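# Tie rope ends in a tight double knot around a box

## Task

Pass the rope beneath the box and up over its top, then join the two rope ends with a double knot and cinch it so the rope sits snugly against the box.

## Robot and tools

Robot: two arms with five-fingered hands. left_arm carries a left hand and sits on the +y side, with its base near (+0.043, +0.225, 0) m. right_arm carries a right hand and sits near (+0.033, -0.238, 0) m. Arm names do not match image sides. A camera stand is fixed to the floor behind the arms, and loose objects may get nudged now and then.

Scene frame: the origin is at table-top height, halfway between the two nominal bases. +z is up, +x points out over the table and +y points toward the left arm. Reported hand positions (metres) and quaternions (wxyz) use this frame and may be a few cm off.

Hand point: a spot about 0.05 m in front of the palm and 0.15 m from the wrist flange. Its +z runs along the straight fingers, +y comes out of the palm, and +x runs across the palm away from the thumb on the right hand (toward the thumb on the left hand). Straight fingertips reach 0.06 to 0.07 m past the point and lie 0.06 m behind it along -y. A wrist bracket on the little-finger side can strike objects.

The row: every motion call uses rows of exactly 28 numbers, each in [-1, 1], covering both arms even if only one moves. The order is: left dx, dy, dz, rx, ry, rz; left little, ring, middle, index, thumb_bend, thumb_turn; left force_limit, speed; then the same 14 numbers for the right arm.

The first six numbers of each arm are an offset, not a pose. They count from that arm's Hand target as it stood when the action or move began, along the Hand target's own axes. 1.0 equals 0.6 m or 180 degrees. rx, ry, rz form a single rotation vector. All rows within one action, and all targets in one move list, count from that same starting point. Sending the same offset again moves the arm further. Six zeros re-request the current Hand target.

The six finger numbers are absolute targets, not offsets. -1 is open or straight and +1 is curled. thumb_turn -1 puts the thumb beside the palm and +1 puts it opposite the fingers. force_limit maps -1..+1 to about 0..10 N at the fingertip (0..15 N for the two thumb motors); a closing motor halts when its load reaches this. speed rises from nearly 0 at -1 to full at +0.48 and stays full up to +1; a full stroke takes 0.49 s at full speed. No value means keep as is. To leave a hand unchanged, resend the eight numbers from its last executed row. If that hand has no executed row yet, send its hand_measured six values plus hand_force_limit and hand_speed.

Gripping: with the thumb turned in front, the hand grasps items about 0.035 to 0.065 m thick, or a handle down to about 0.025 m. For a soft grip, close at speed -0.94 or lower. To grip harder, raise force_limit and send a target more closed than hand_measured. To loosen, send a target more open than hand_measured.

Tools:
execute_actions(actions, cameras): actions is a list of actions. Each action holds up to 15 rows, one per 1/30 s step, and a short list repeats its final row. Images come back only when actions is empty or cameras names them.
move(target, speed, blend, blocking, cameras): target is one row or a list of up to 15 rows. speed is in m/s, 0.002 to 4.3, default 0.25, with turning capped at twice that in rad/s; give one value or one per target. blend is in metres and rounds corners in a list; 0 means stop at each target. The whole move is capped at 10 s. blocking=false returns after about 0.5 s while the motion continues. Paths are straight and do not avoid obstacles or the other arm.
wait(seconds 0 to 10): lets time pass while holding the last command.
stop(): brakes a running move.
zoom_image(camera, region [x0,y0,x1,y1] in pixels, at most 504 by 504): enlarges part of a camera's newest image.
show_instructions(): displays the reference pages.
finished_scene(scene 1): ends the scene for good.
Cameras: cam_head_left, cam_head_right, cam_high, cam_low, cam_left_wrist, cam_right_wrist, all 672x504.

Results: end_effector_position and end_effector_quat_wxyz give each hand point's pose. Hand target is the last commanded pose after clipping, and the next offsets count from it. hand_measured, hand_stopped_by and hand_load_n each list six motor values in the finger order above. hand_stopped_by can read moving, target, force, stalled or fault. A load near 0 suggests a lost grip. A move result adds a move: line, e.g. done, off_target, moving, held or fault. limits=paced means the pose was clipped and limits=held means steps were withheld. Joint torques include the arm's own weight. A MOTOR HOT line means a motor has reached 85 °C.

Behaviour to expect: each step limits orientation commands to within 40 degrees of the actual orientation. Hands often rest 1 to 3 cm (sometimes 5) below the commanded pose; to close the gap, send the missing distance as a new offset. To end a push against something, command a target back beyond the hand point. Steer paths around an arm's own base rather than close past it.

Avoid: letting the box or rope fall off the table, which fails the task; fast impacts or hard presses on fixed or heavy things; any collision between the two arms, or one hand squeezing the other's fingers; overloading fingers by yanking or swinging loads; releasing parts while they move; and prolonged stretched or loaded poses that heat motors toward 100 °C, where the arm drops for 30 to 60 s. The knot must hold on its own once the robot lets go.

Each tool is called after "Request:" as name(argument=value, ...) on one line, values as JSON.

Reference images:

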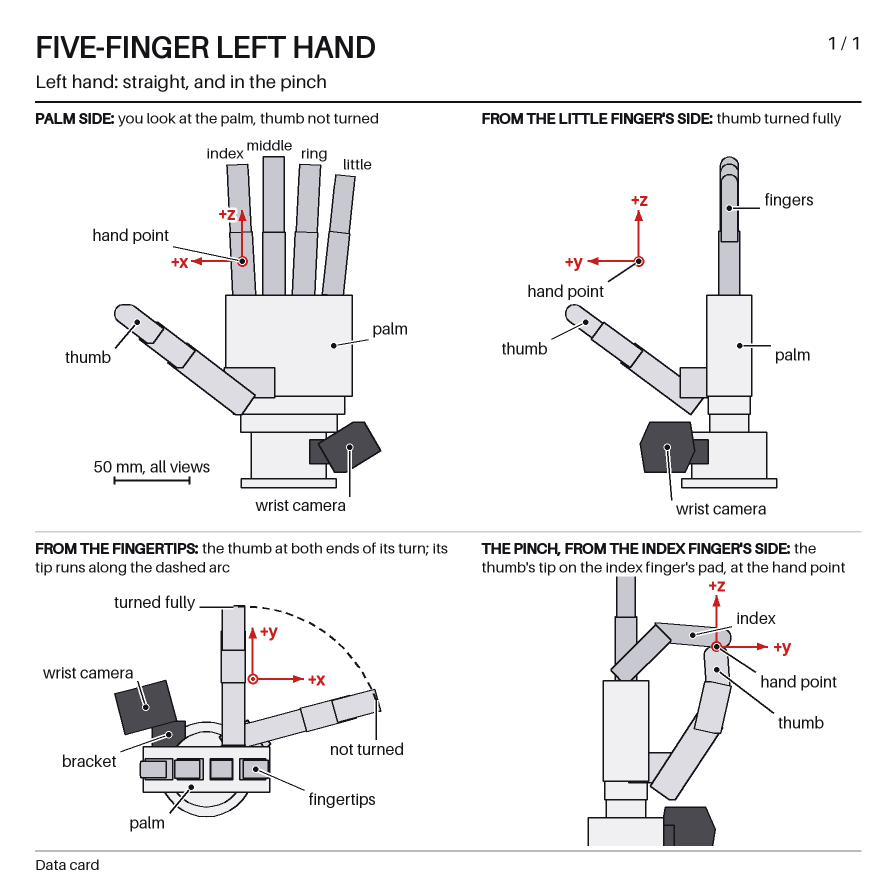

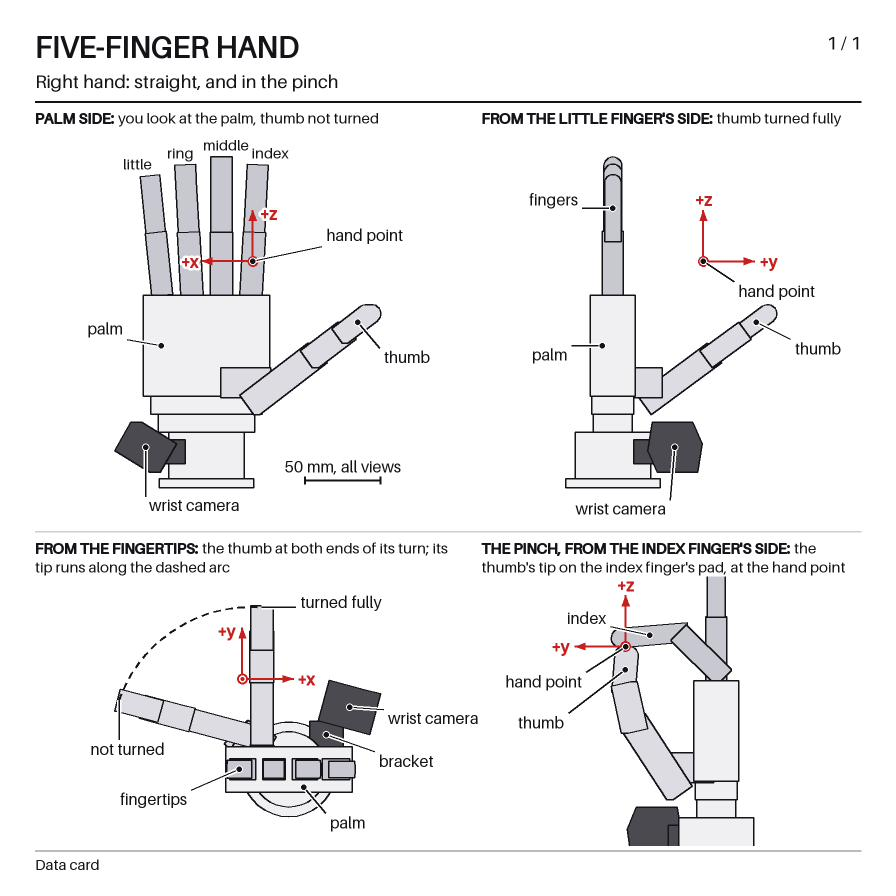

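## Session

Request:
execute_actions(actions=[])

Scene clock: 0.00 s.
left_arm: end_effector_position=(+0.1866, +0.0404, +0.2583) hand_measured=(-1.000, -1.000, -1.000, -1.000, -1.000, -1.000) hand_load_n=(+0.0, +0.0, +0.0, +0.0, +0.0, +0.5) hand_stopped_by=(target, target, target, target, target, target) hand_force_limit=0.00 hand_speed=-0.80 end_effector_quat_wxyz=(+0.090, +0.873, -0.447, +0.173) | right_arm: end_effector_position=(+0.5343, -0.0918, +0.1192) hand_measured=(-1.000, -1.000, -1.000, -1.000, -1.000, -1.000) hand_load_n=(+0.0, +0.0, +0.5, +0.0, +0.0, +0.0) hand_stopped_by=(target, target, target, target, target, target) hand_force_limit=0.00 hand_speed=-0.80 end_effector_quat_wxyz=(+0.066, +0.845, -0.520, +0.107)
Joint positions: left_arm=[-0.462 0.615 0.855 -1.462 0.181 -1.116] | right_arm=[0.333 1.883 1.669 -1.323 0.25 -0.137]
Joint velocities: within noise
Joint torques (N m): no reading
Heat: left arm: hottest waist 29 °C; right arm: hottest waist 28 °C.
Hand target: left_arm +0.1902, +0.0385, +0.2702; +0.090, +0.870, -0.447, +0.186 | right_arm +0.5417, -0.0892, +0.1271; +0.057, +0.844, -0.521, +0.115

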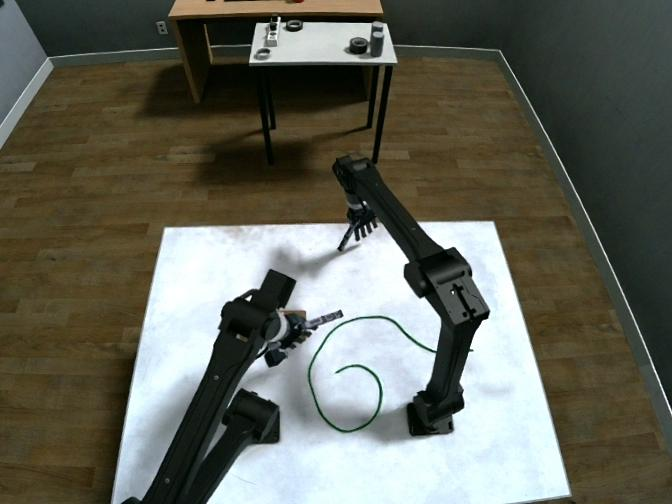

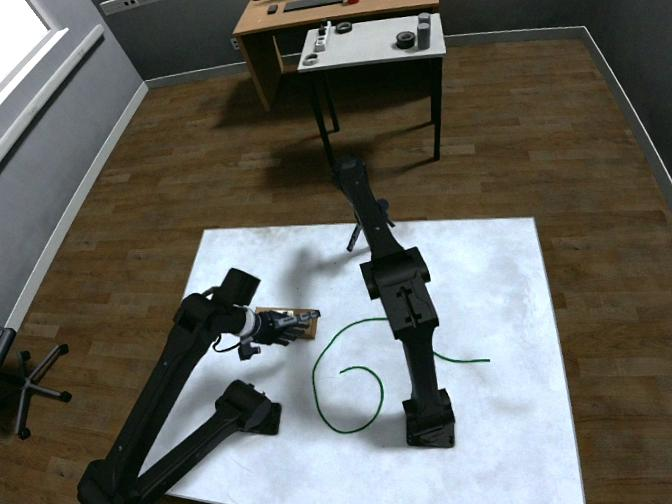

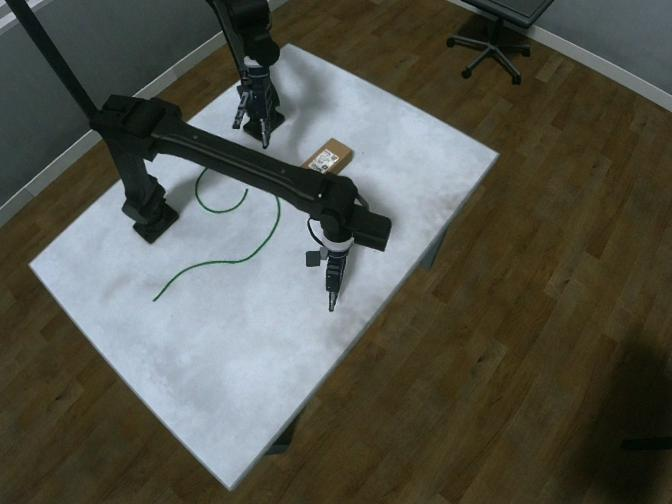

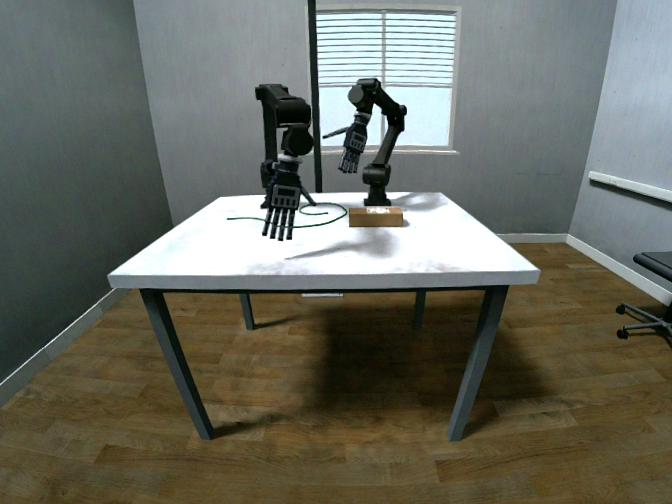

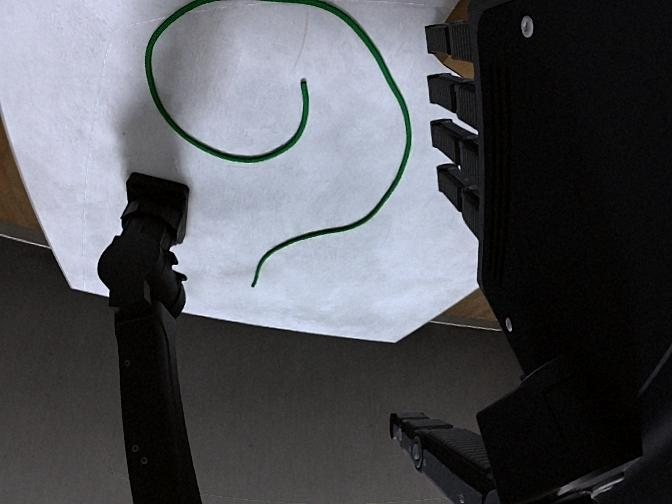

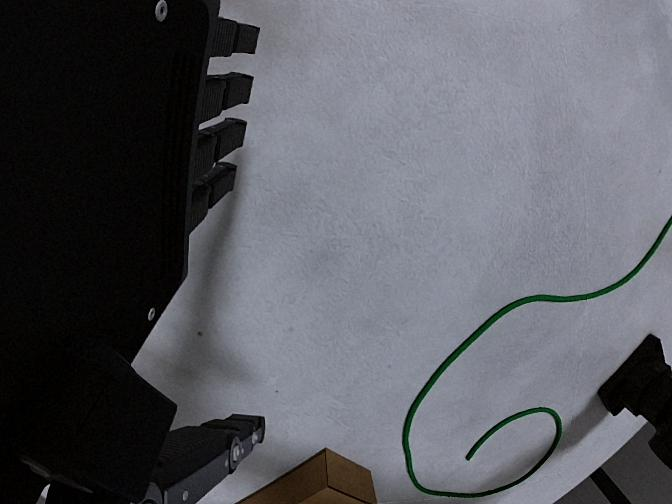

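Request:
zoom_image(camera="cam_head_left", region=[250, 250, 502, 439])

Request:
zoom_image(camera="cam_high", region=[120, 100, 400, 310])

Scaled by 2.000 from the camera's 672x504 image, which has a finer 960x720 frame.

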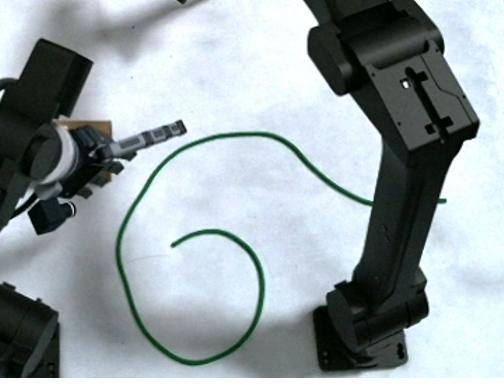

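Scaled by 1.800 from the camera's 672x504 image, which has a finer 960x720 frame.

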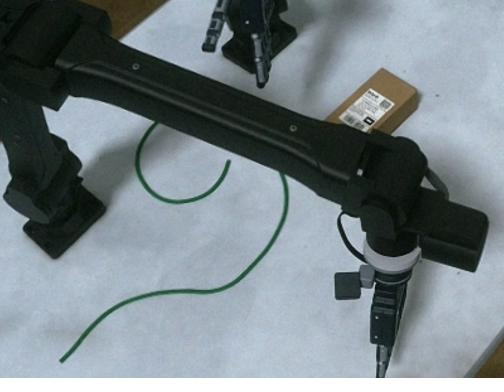

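Request:
move(target=[-0.1605, -0.4695, -0.1208, 0.1944, -0.0436, 0.2324, 1, 1, 0, 0, -1, 1, 0, 0, 0.455, 0.5467, -0.187, 0.2177, -0.0164, 0.1691, 1, 1, 0, 0, -1, 1, 0, 0], speed=0.2, cameras=["all"])

Scene clock: 101.43 s.
left_arm: end_effector_position=(+0.3371, +0.2872, +0.2741) hand_measured=(+1.000, +1.000, +0.000, +0.000, -1.000, +1.000) hand_load_n=(+0.0, +0.0, +0.0, +0.0, +0.0, +0.0) hand_stopped_by=(target, target, target, target, target, target) hand_force_limit=0.00 hand_speed=0.00 end_effector_quat_wxyz=(-0.242, +0.663, -0.658, +0.263) | right_arm: end_effector_position=(+0.3472, -0.4366, +0.2773) hand_measured=(+1.000, +1.000, +0.000, +0.000, -1.000, +1.000) hand_load_n=(+0.0, +0.0, +0.0, +0.0, +0.0, +0.0) hand_stopped_by=(target, target, target, target, target, target) hand_force_limit=0.00 hand_speed=0.00 end_effector_quat_wxyz=(-0.273, +0.651, -0.662, +0.251)
Joint positions: left_arm=[0.443 0.807 0.978 -1.071 0.314 0.325] | right_arm=[-0.812 1.083 1.146 -1.07 -0.542 -0.634]
Joint torques (N m): left_arm=[2.32 -2.84 15.5 1.81 0.25 0.25] | right_arm=[-2.02 -4.42 10.92 0.7 -0.41 -0.2]
Heat: left arm: hottest elbow 32 °C; right arm: hottest elbow 32 °C.
Hand target: left_arm +0.3502, +0.2981, +0.3006; -0.271, +0.653, -0.653, +0.271 | right_arm +0.3512, -0.4493, +0.2970; -0.270, +0.653, -0.654, +0.270
Off the commanded pose: left_arm 0.032 m, 4 deg | right_arm 0.024 m, 2 deg.
move: off_target (left_arm, right_arm)

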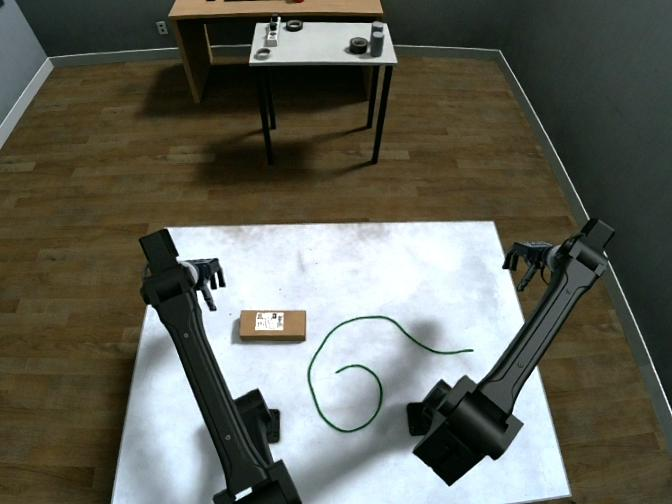

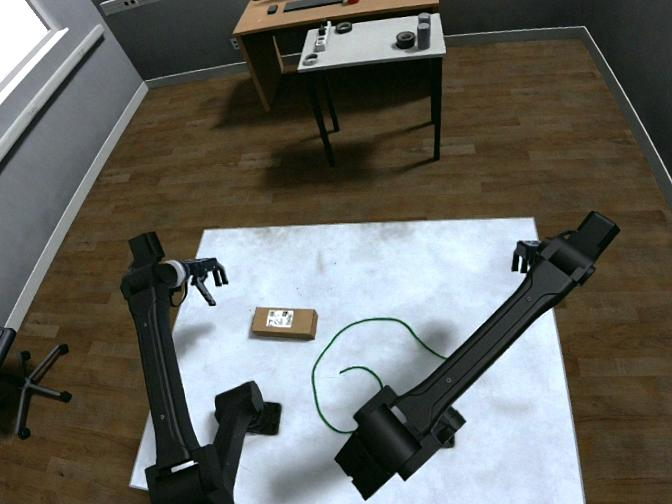

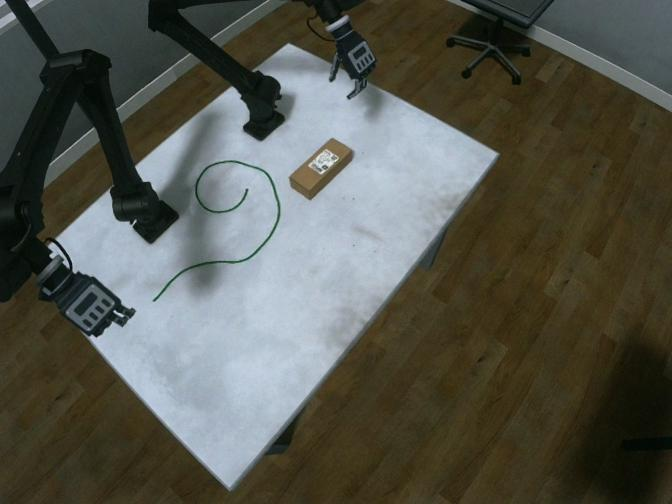

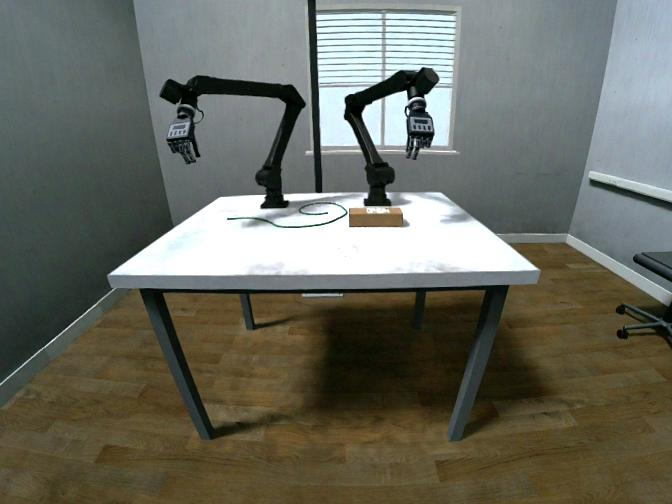

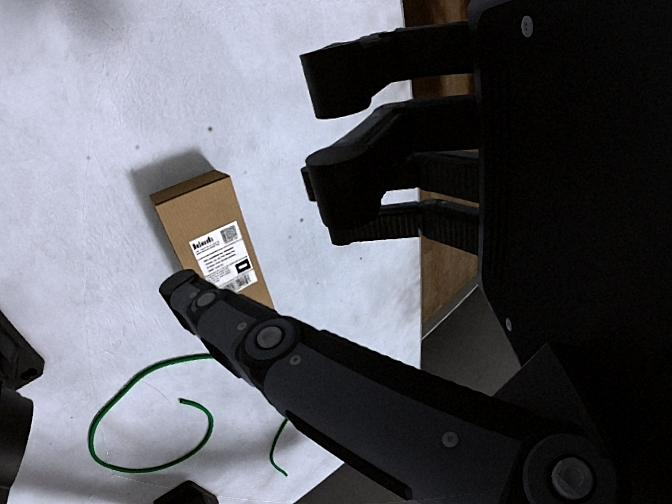

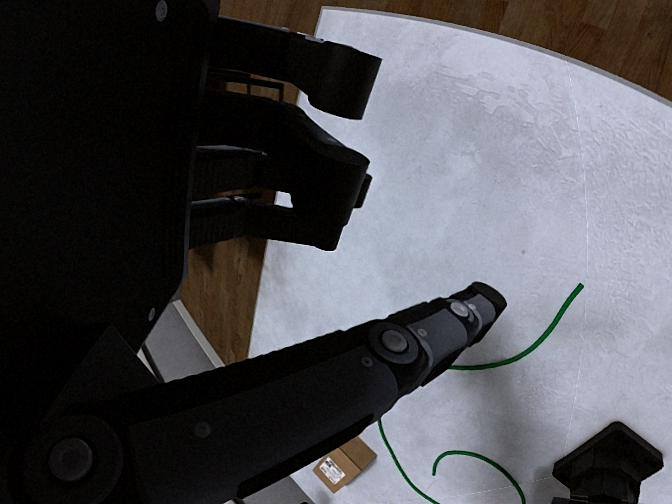

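Request:
move(target=[0, 0, 0, 0, 0, 0, 1, 1, 0, 0, -1, 1, 0, 0, -0.532, 0.239, 0.178, 0.1389, 0, 0, 1, 1, -0.2, -0.2, -0.3, 1, 0, 0], speed=0.2, cameras=["all"])

Scene clock: 199.77 s.
left_arm: end_effector_position=(+0.3370, +0.2873, +0.2741) hand_measured=(+1.000, +1.000, +0.000, +0.000, -1.000, +1.000) hand_load_n=(+0.0, +0.0, +0.0, +0.5, +0.0, +0.0) hand_stopped_by=(target, target, target, target, target, target) hand_force_limit=0.00 hand_speed=0.00 end_effector_quat_wxyz=(-0.242, +0.663, -0.658, +0.263) | right_arm: end_effector_position=(+0.3231, -0.1366, +0.1160) hand_measured=(+1.000, +1.000, -0.200, -0.200, -0.300, +1.000) hand_load_n=(+0.5, +0.0, +0.0, +0.0, +0.5, +0.0) hand_stopped_by=(target, target, target, target, target, target) hand_force_limit=0.00 hand_speed=0.00 end_effector_quat_wxyz=(-0.394, +0.585, -0.579, +0.409)
Joint positions: left_arm=[0.443 0.807 0.978 -1.071 0.314 0.326] | right_arm=[0.52 0.441 0.225 -0.2 0.496 0.183]
Joint torques (N m): left_arm=[2.26 -2.84 15.5 1.81 0.25 0.25] | right_arm=[0.62 2.02 7.83 2.39 0.34 0.16]
Heat: left arm: hottest elbow 36 °C; right arm: hottest elbow 38 °C.
Hand target: left_arm +0.3502, +0.2982, +0.3006; -0.271, +0.653, -0.653, +0.271 | right_arm +0.3255, -0.1299, +0.1203; -0.406, +0.579, -0.579, +0.405
Off the commanded pose: left_arm 0.032 m, 4 deg | right_arm 0.008 m, 2 deg.
move: off_target (left_arm)

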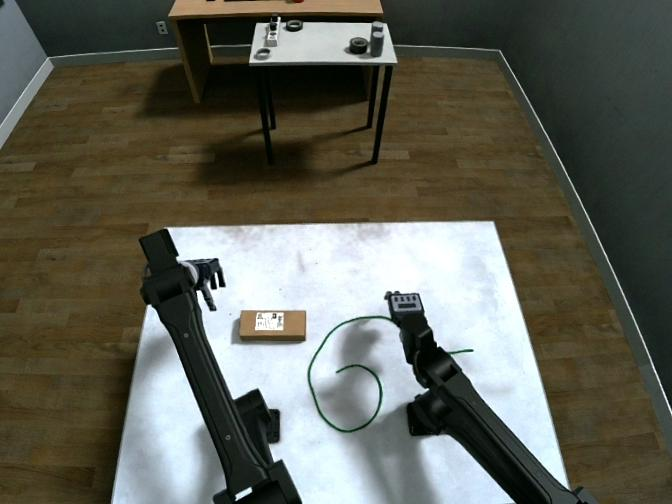

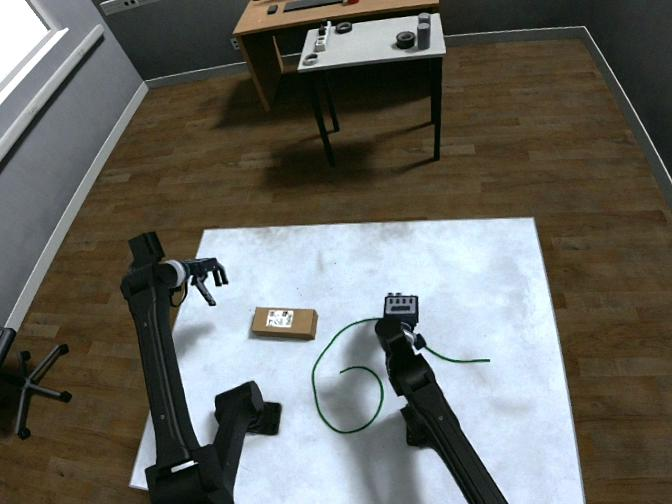

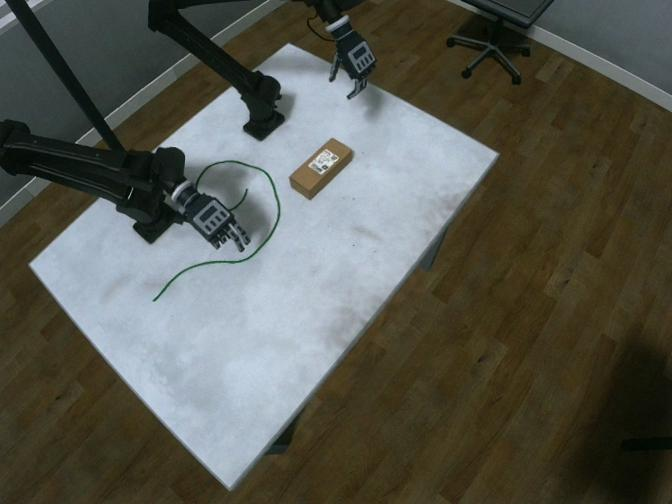

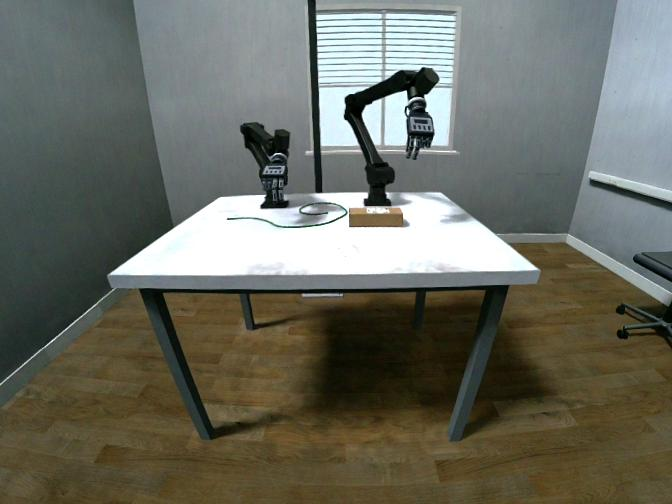

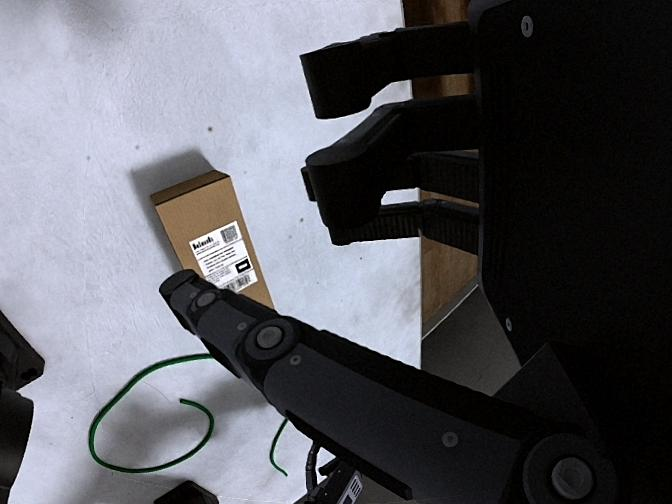

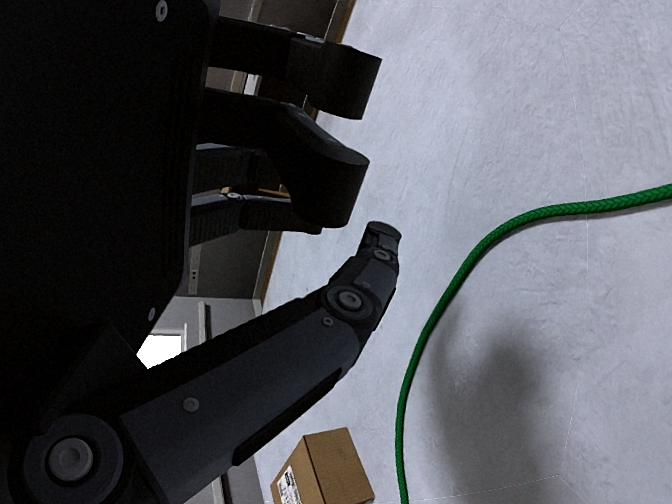

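Request:
zoom_image(camera="cam_high", region=[150, 150, 330, 310])

Request:
zoom_image(camera="cam_head_left", region=[300, 260, 500, 420])

Request:
zoom_image(camera="cam_low", region=[200, 100, 440, 290])

Scaled by 2.800 from the camera's 672x504 image, which has a finer 960x720 frame.

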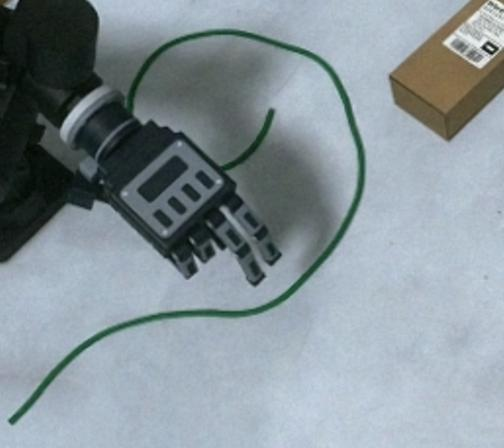

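Scaled by 2.520 from the camera's 672x504 image, which has a finer 960x720 frame.

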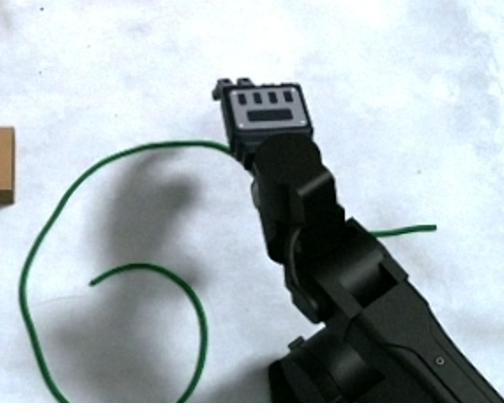

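Scaled by 2.100 from the camera's 672x504 image, which has a finer 960x720 frame.

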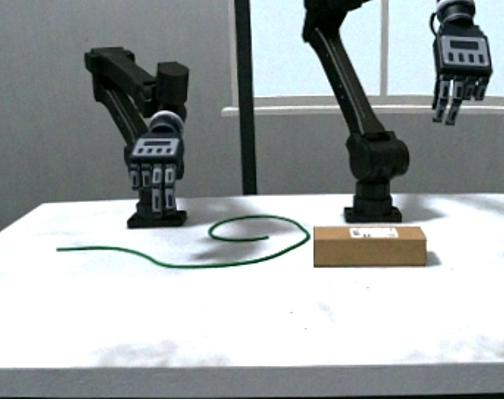

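Request:
move(target=[0, 0, 0, 0, 0, 0, 1, 1, 0, 0, -1, 1, 0, 0, -0.025, 0.133, 0.0485, 0, 0, 0, 1, 1, -0.2, -0.2, -0.3, 1, 0, 0], speed=0.1, cameras=["cam_head_left","cam_high","cam_low","cam_right_wrist"])

Scene clock: 222.37 s.
left_arm: end_effector_position=(+0.3370, +0.2873, +0.2741) hand_measured=(+1.000, +1.000, +0.000, +0.000, -1.000, +1.000) hand_load_n=(+0.0, +0.5, +0.0, +0.0, +0.0, +0.0) hand_stopped_by=(target, target, target, target, target, target) hand_force_limit=0.00 hand_speed=0.00 end_effector_quat_wxyz=(-0.242, +0.663, -0.658, +0.263) | right_arm: end_effector_position=(+0.3257, -0.1205, +0.0337) hand_measured=(+1.000, +1.000, -0.200, -0.200, -0.300, +1.000) hand_load_n=(+0.0, +0.0, +0.0, +0.0, +0.0, +0.5) hand_stopped_by=(target, target, target, target, target, target) hand_force_limit=0.00 hand_speed=0.00 end_effector_quat_wxyz=(-0.396, +0.583, -0.580, +0.409)
Joint positions: left_arm=[0.443 0.807 0.978 -1.071 0.314 0.326] | right_arm=[0.599 0.841 0.063 0.348 0.57 0.225]
Joint torques (N m): left_arm=[2.32 -2.73 15.49 1.83 0.25 0.25] | right_arm=[0.73 0.38 5.72 2.62 0.37 0.09]
Heat: left arm: hottest elbow 37 °C; right arm: hottest elbow 36 °C.
Hand target: left_arm +0.3502, +0.2982, +0.3006; -0.271, +0.653, -0.653, +0.271 | right_arm +0.3255, -0.1150, +0.0353; -0.406, +0.579, -0.579, +0.406
Off the commanded pose: left_arm 0.032 m, 4 deg | right_arm 0.006 m, 1 deg.
move: off_target (left_arm)
Images, in order (width x height): cam_head_left 672x504, cam_high 672x504, cam_low 672x504, cam_right_wrist 672x504.

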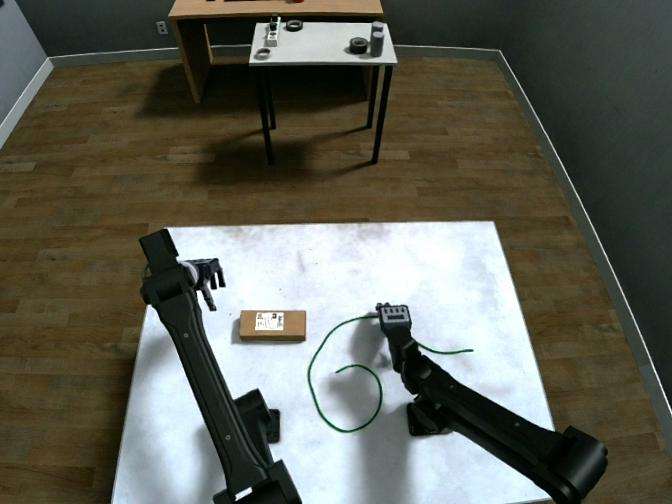

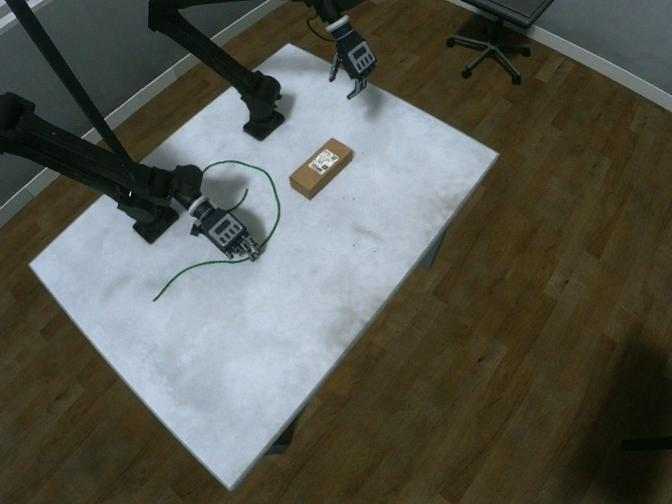

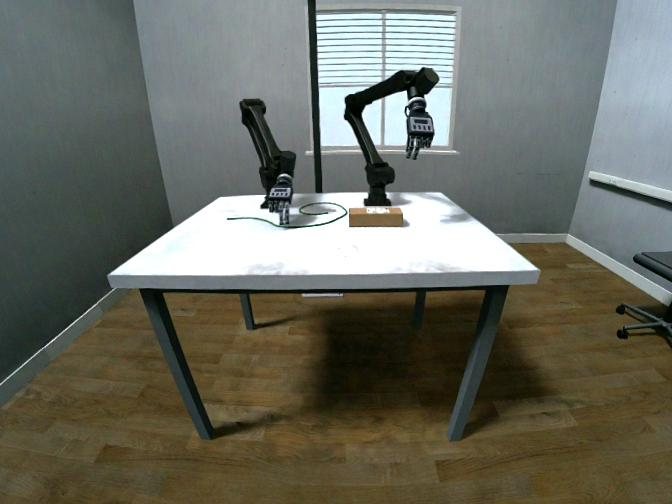

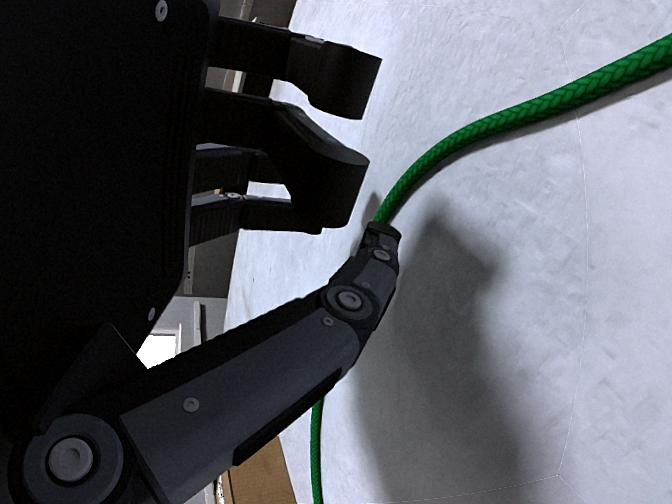

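Request:
zoom_image(camera="cam_high", region=[190, 190, 290, 290])

Request:
zoom_image(camera="cam_low", region=[240, 160, 330, 240])

Request:
zoom_image(camera="cam_head_left", region=[340, 280, 440, 360])

Scaled by 5.040 from the camera's 672x504 image, which has a finer 960x720 frame.

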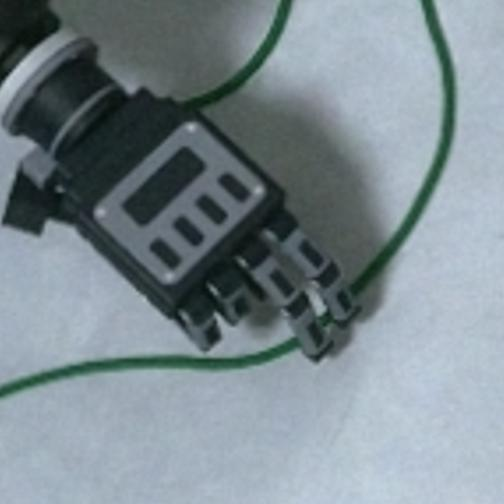

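Scaled by 5.600 from the camera's 672x504 image, which has a finer 960x720 frame.

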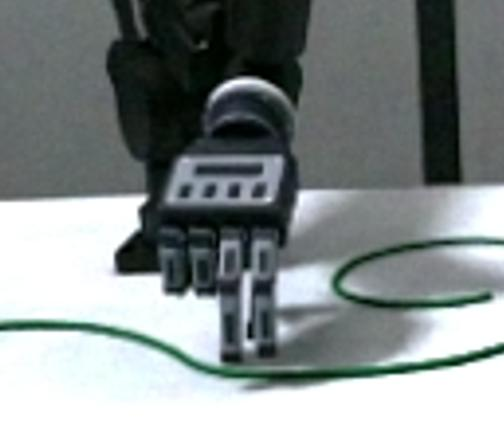

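Scaled by 5.040 from the camera's 672x504 image, which has a finer 960x720 frame.

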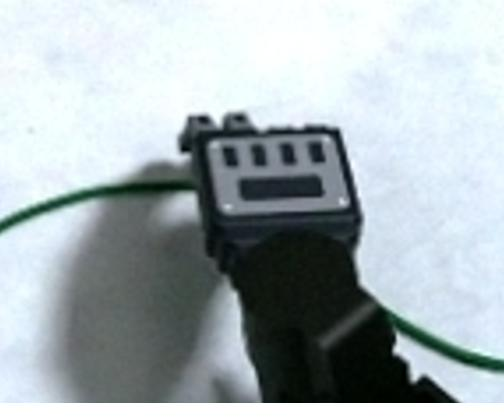

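Request:
move(target=[0, 0, 0, 0, 0, 0, 1, 1, 0, 0, -1, 1, 0, 0, 0, 0.0267, 0.0097, 0, 0, 0, 1, 1, -0.2, -0.2, -0.3, 1, 0, 0], speed=0.05, cameras=["cam_high","cam_low","cam_right_wrist"])

Request:
zoom_image(camera="cam_low", region=[240, 160, 330, 240])

Request:
zoom_image(camera="cam_high", region=[190, 190, 290, 290])

Scene clock: 240.17 s.
left_arm: end_effector_position=(+0.3370, +0.2873, +0.2741) hand_measured=(+1.000, +1.000, +0.000, +0.000, -1.000, +1.000) hand_load_n=(+0.0, +0.0, +0.0, +0.0, +0.0, +0.0) hand_stopped_by=(target, target, target, target, target, target) hand_force_limit=0.00 hand_speed=0.00 end_effector_quat_wxyz=(-0.242, +0.663, -0.658, +0.263) | right_arm: end_effector_position=(+0.3261, -0.1204, +0.0168) hand_measured=(+1.000, +1.000, -0.200, -0.200, -0.300, +1.000) hand_load_n=(+0.0, +0.0, +0.0, +0.0, +0.0, +0.0) hand_stopped_by=(target, target, target, target, target, target) hand_force_limit=0.00 hand_speed=0.00 end_effector_quat_wxyz=(-0.396, +0.582, -0.580, +0.409)
Joint positions: left_arm=[0.443 0.807 0.978 -1.071 0.314 0.326] | right_arm=[0.599 0.994 0.038 0.525 0.571 0.225]
Joint torques (N m): left_arm=[2.43 -2.84 15.49 1.81 0.25 0.24] | right_arm=[0.73 -0.21 4.82 2.56 0.36 0.09]
Heat: left arm: hottest elbow 37 °C; right arm: hottest elbow 35 °C.
Hand target: left_arm +0.3502, +0.2982, +0.3006; -0.271, +0.653, -0.653, +0.271 | right_arm +0.3255, -0.1150, +0.0182; -0.405, +0.579, -0.579, +0.406
Off the commanded pose: left_arm 0.032 m, 4 deg | right_arm 0.006 m, 1 deg.
move: off_target (left_arm)
Images, in order (width x height): cam_high 672x504, cam_low 672x504, cam_right_wrist 672x504.

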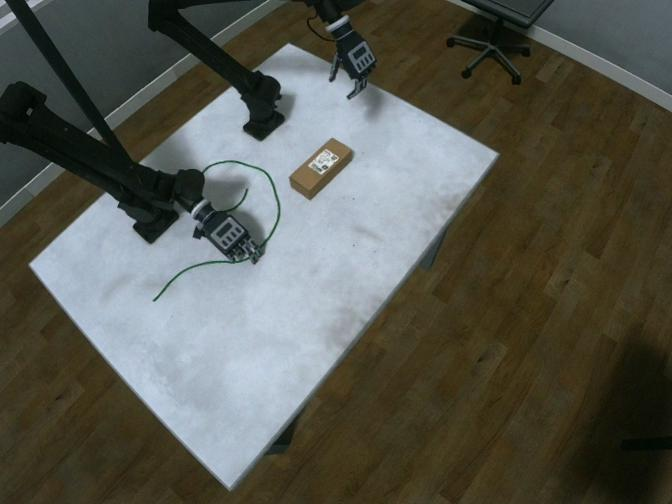

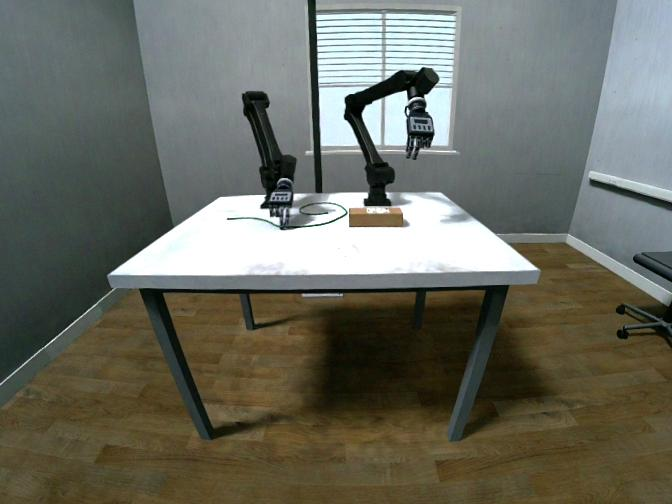

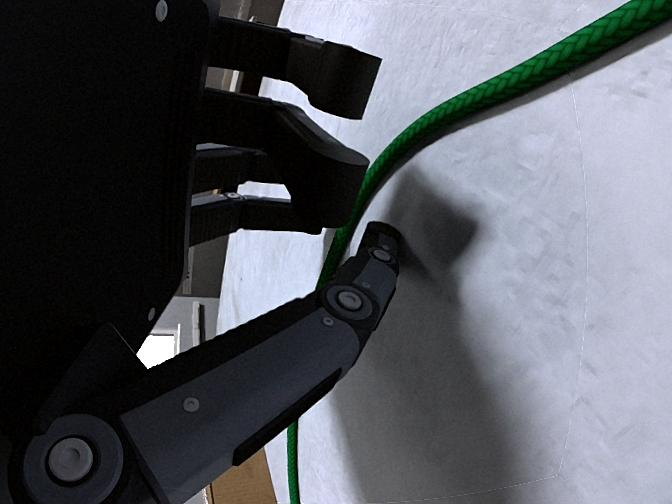

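Scaled by 5.600 from the camera's 672x504 image, which has a finer 960x720 frame.

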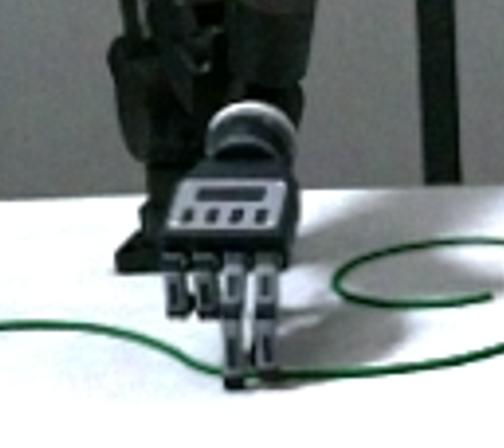

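Scaled by 5.040 from the camera's 672x504 image, which has a finer 960x720 frame.

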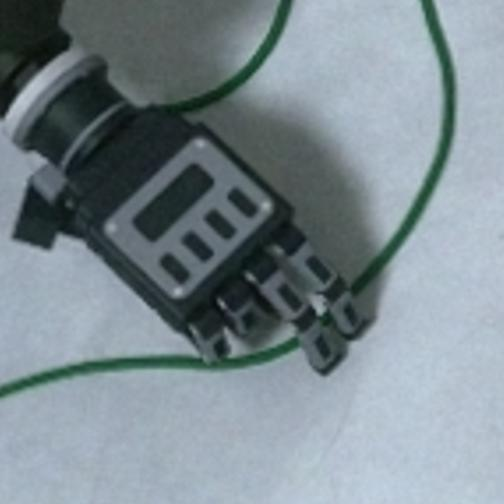

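Request:
move(target=[0, 0, 0, 0, 0, 0, 1, 1, 0, 0, -1, 1, 0, 0, 0, 0.0157, 0.0057, 0, 0, 0, 1, 1, 0, 0, -0.2, 1, 0, -0.3], speed=0.05, cameras=["cam_low","cam_right_wrist"])

Request:
zoom_image(camera="cam_low", region=[240, 160, 330, 240])

Request:
zoom_image(camera="cam_right_wrist", region=[250, 130, 500, 330])

Scene clock: 255.13 s.
left_arm: end_effector_position=(+0.3370, +0.2873, +0.2741) hand_measured=(+1.000, +1.000, +0.000, +0.000, -1.000, +1.000) hand_load_n=(+0.0, +0.0, +0.0, +0.0, +0.0, +0.0) hand_stopped_by=(target, target, target, target, target, target) hand_force_limit=0.00 hand_speed=0.00 end_effector_quat_wxyz=(-0.242, +0.663, -0.658, +0.263) | right_arm: end_effector_position=(+0.3325, -0.1171, +0.0170) hand_measured=(+1.000, +1.000, +0.000, +0.000, -0.200, +1.000) hand_load_n=(+0.0, +0.0, -2.5, +0.0, +0.5, +0.0) hand_stopped_by=(target, target, target, target, target, target) hand_force_limit=0.00 hand_speed=-0.30 end_effector_quat_wxyz=(-0.409, +0.571, -0.579, +0.414)
Joint positions: left_arm=[0.443 0.807 0.978 -1.071 0.314 0.326] | right_arm=[0.599 1.087 0.033 0.66 0.576 0.225]
Joint torques (N m): left_arm=[2.32 -2.84 15.5 1.83 0.25 0.24] | right_arm=[0.67 0.44 3.78 1.83 0.14 0.09]
Heat: left arm: hottest elbow 37 °C; right arm: hottest elbow 33 °C.
Hand target: left_arm +0.3502, +0.2982, +0.3006; -0.271, +0.653, -0.653, +0.271 | right_arm +0.3254, -0.1150, +0.0081; -0.405, +0.579, -0.579, +0.406
Off the commanded pose: left_arm 0.032 m, 4 deg | right_arm 0.011 m, 1 deg.
move: off_target (left_arm, right_arm)
Images, in order (width x height): cam_low 672x504, cam_right_wrist 672x504.

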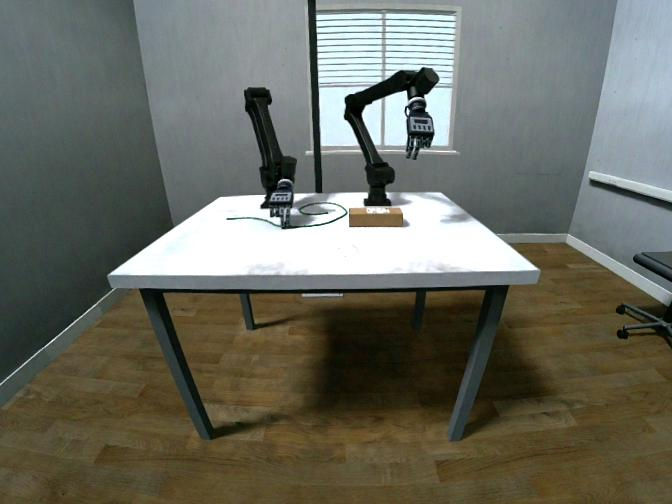

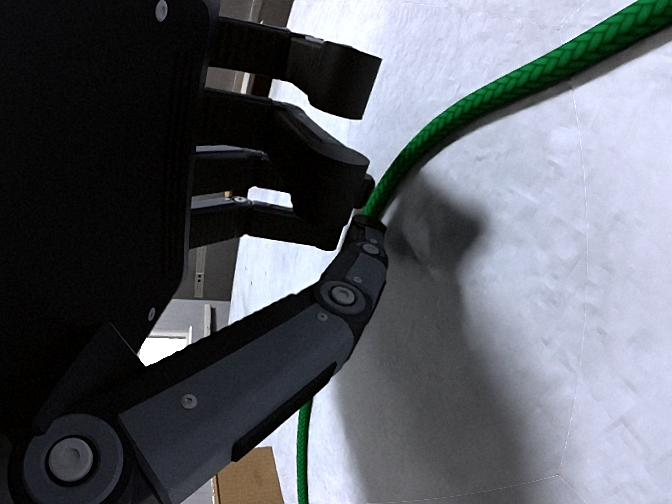

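Scaled by 5.600 from the camera's 672x504 image, which has a finer 960x720 frame.

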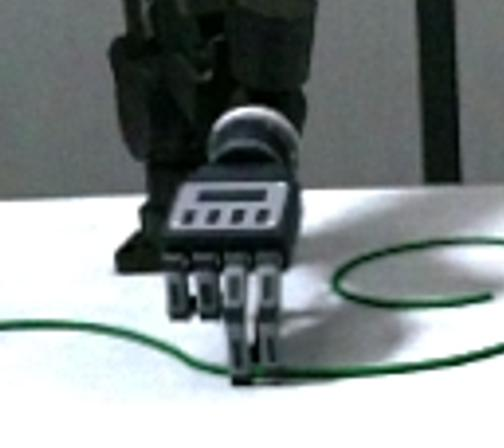

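Scaled by 2.016 from the camera's 672x504 image, which has a finer 960x720 frame.

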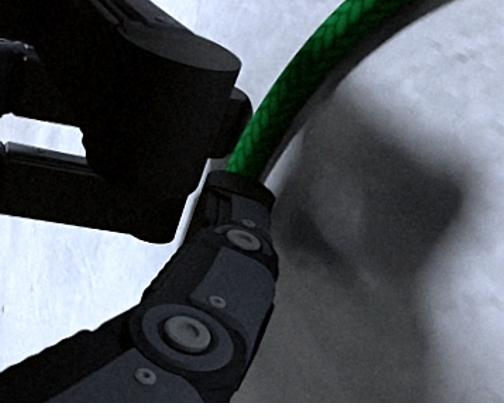

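Request:
move(target=[0, 0, 0, 0, 0, 0, 1, 1, 0, 0, -1, 1, 0, 0, 0, 0, 0, 0, 0, 0, 1, 1, 0.4, 0.4, 0.1, 1, 0, -0.6], speed=0.05, cameras=["cam_low","cam_right_wrist"])

Request:
zoom_image(camera="cam_low", region=[240, 160, 330, 240])

Request:
zoom_image(camera="cam_right_wrist", region=[250, 130, 500, 330])

Scene clock: 260.77 s.
left_arm: end_effector_position=(+0.3370, +0.2873, +0.2741) hand_measured=(+1.000, +1.000, +0.000, +0.000, -1.000, +1.000) hand_load_n=(+0.5, +0.0, +0.0, +0.0, +0.0, +0.0) hand_stopped_by=(target, target, target, target, target, target) hand_force_limit=0.00 hand_speed=0.00 end_effector_quat_wxyz=(-0.242, +0.663, -0.658, +0.263) | right_arm: end_effector_position=(+0.3324, -0.1173, +0.0158) hand_measured=(+1.000, +1.000, +0.250, +0.252, -0.060, +1.000) hand_load_n=(+0.0, +0.0, +12.5, +7.5, +12.5, +0.5) hand_stopped_by=(target, target, force, force, force, target) hand_force_limit=0.00 hand_speed=-0.60 end_effector_quat_wxyz=(-0.408, +0.572, -0.579, +0.414)
Joint positions: left_arm=[0.443 0.807 0.978 -1.071 0.314 0.326] | right_arm=[0.599 1.094 0.033 0.663 0.576 0.225]
Joint torques (N m): left_arm=[2.26 -2.9 15.51 1.8 0.25 0.25] | right_arm=[0.67 -0.15 3.7 1.85 0.15 0.09]
Heat: left arm: hottest elbow 37 °C; right arm: hottest elbow 33 °C.
Hand target: left_arm +0.3502, +0.2982, +0.3006; -0.271, +0.653, -0.653, +0.271 | right_arm +0.3254, -0.1151, +0.0082; -0.405, +0.579, -0.580, +0.406
Off the commanded pose: left_arm 0.032 m, 4 deg | right_arm 0.011 m, 1 deg.
move: off_target (left_arm, right_arm)
Images, in order (width x height): cam_low 672x504, cam_right_wrist 672x504.

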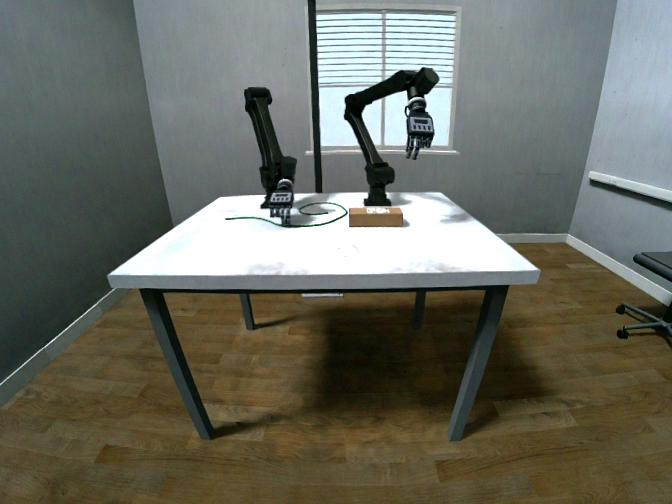

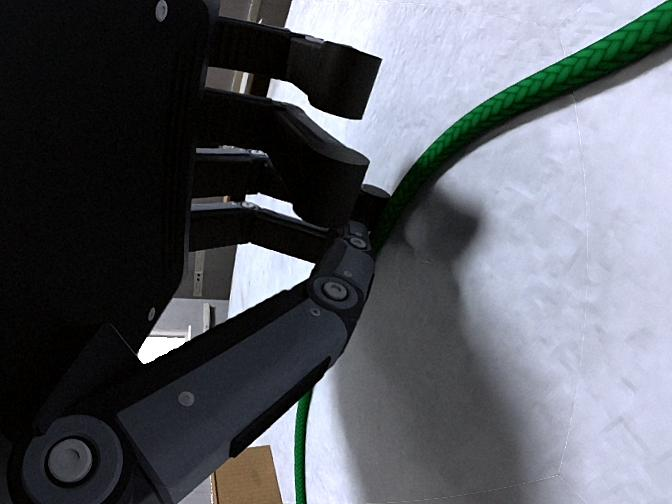

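Scaled by 5.600 from the camera's 672x504 image, which has a finer 960x720 frame.

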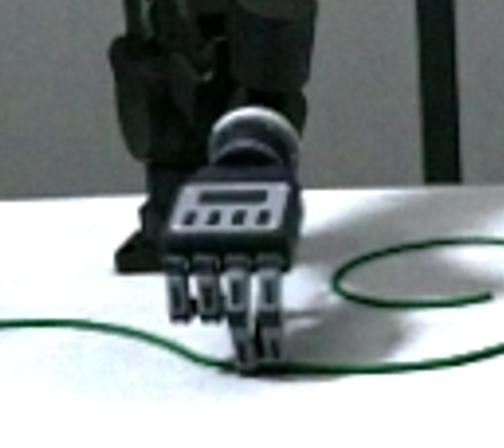

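Scaled by 2.016 from the camera's 672x504 image, which has a finer 960x720 frame.

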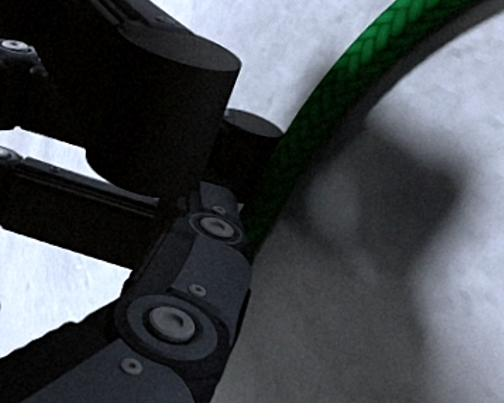

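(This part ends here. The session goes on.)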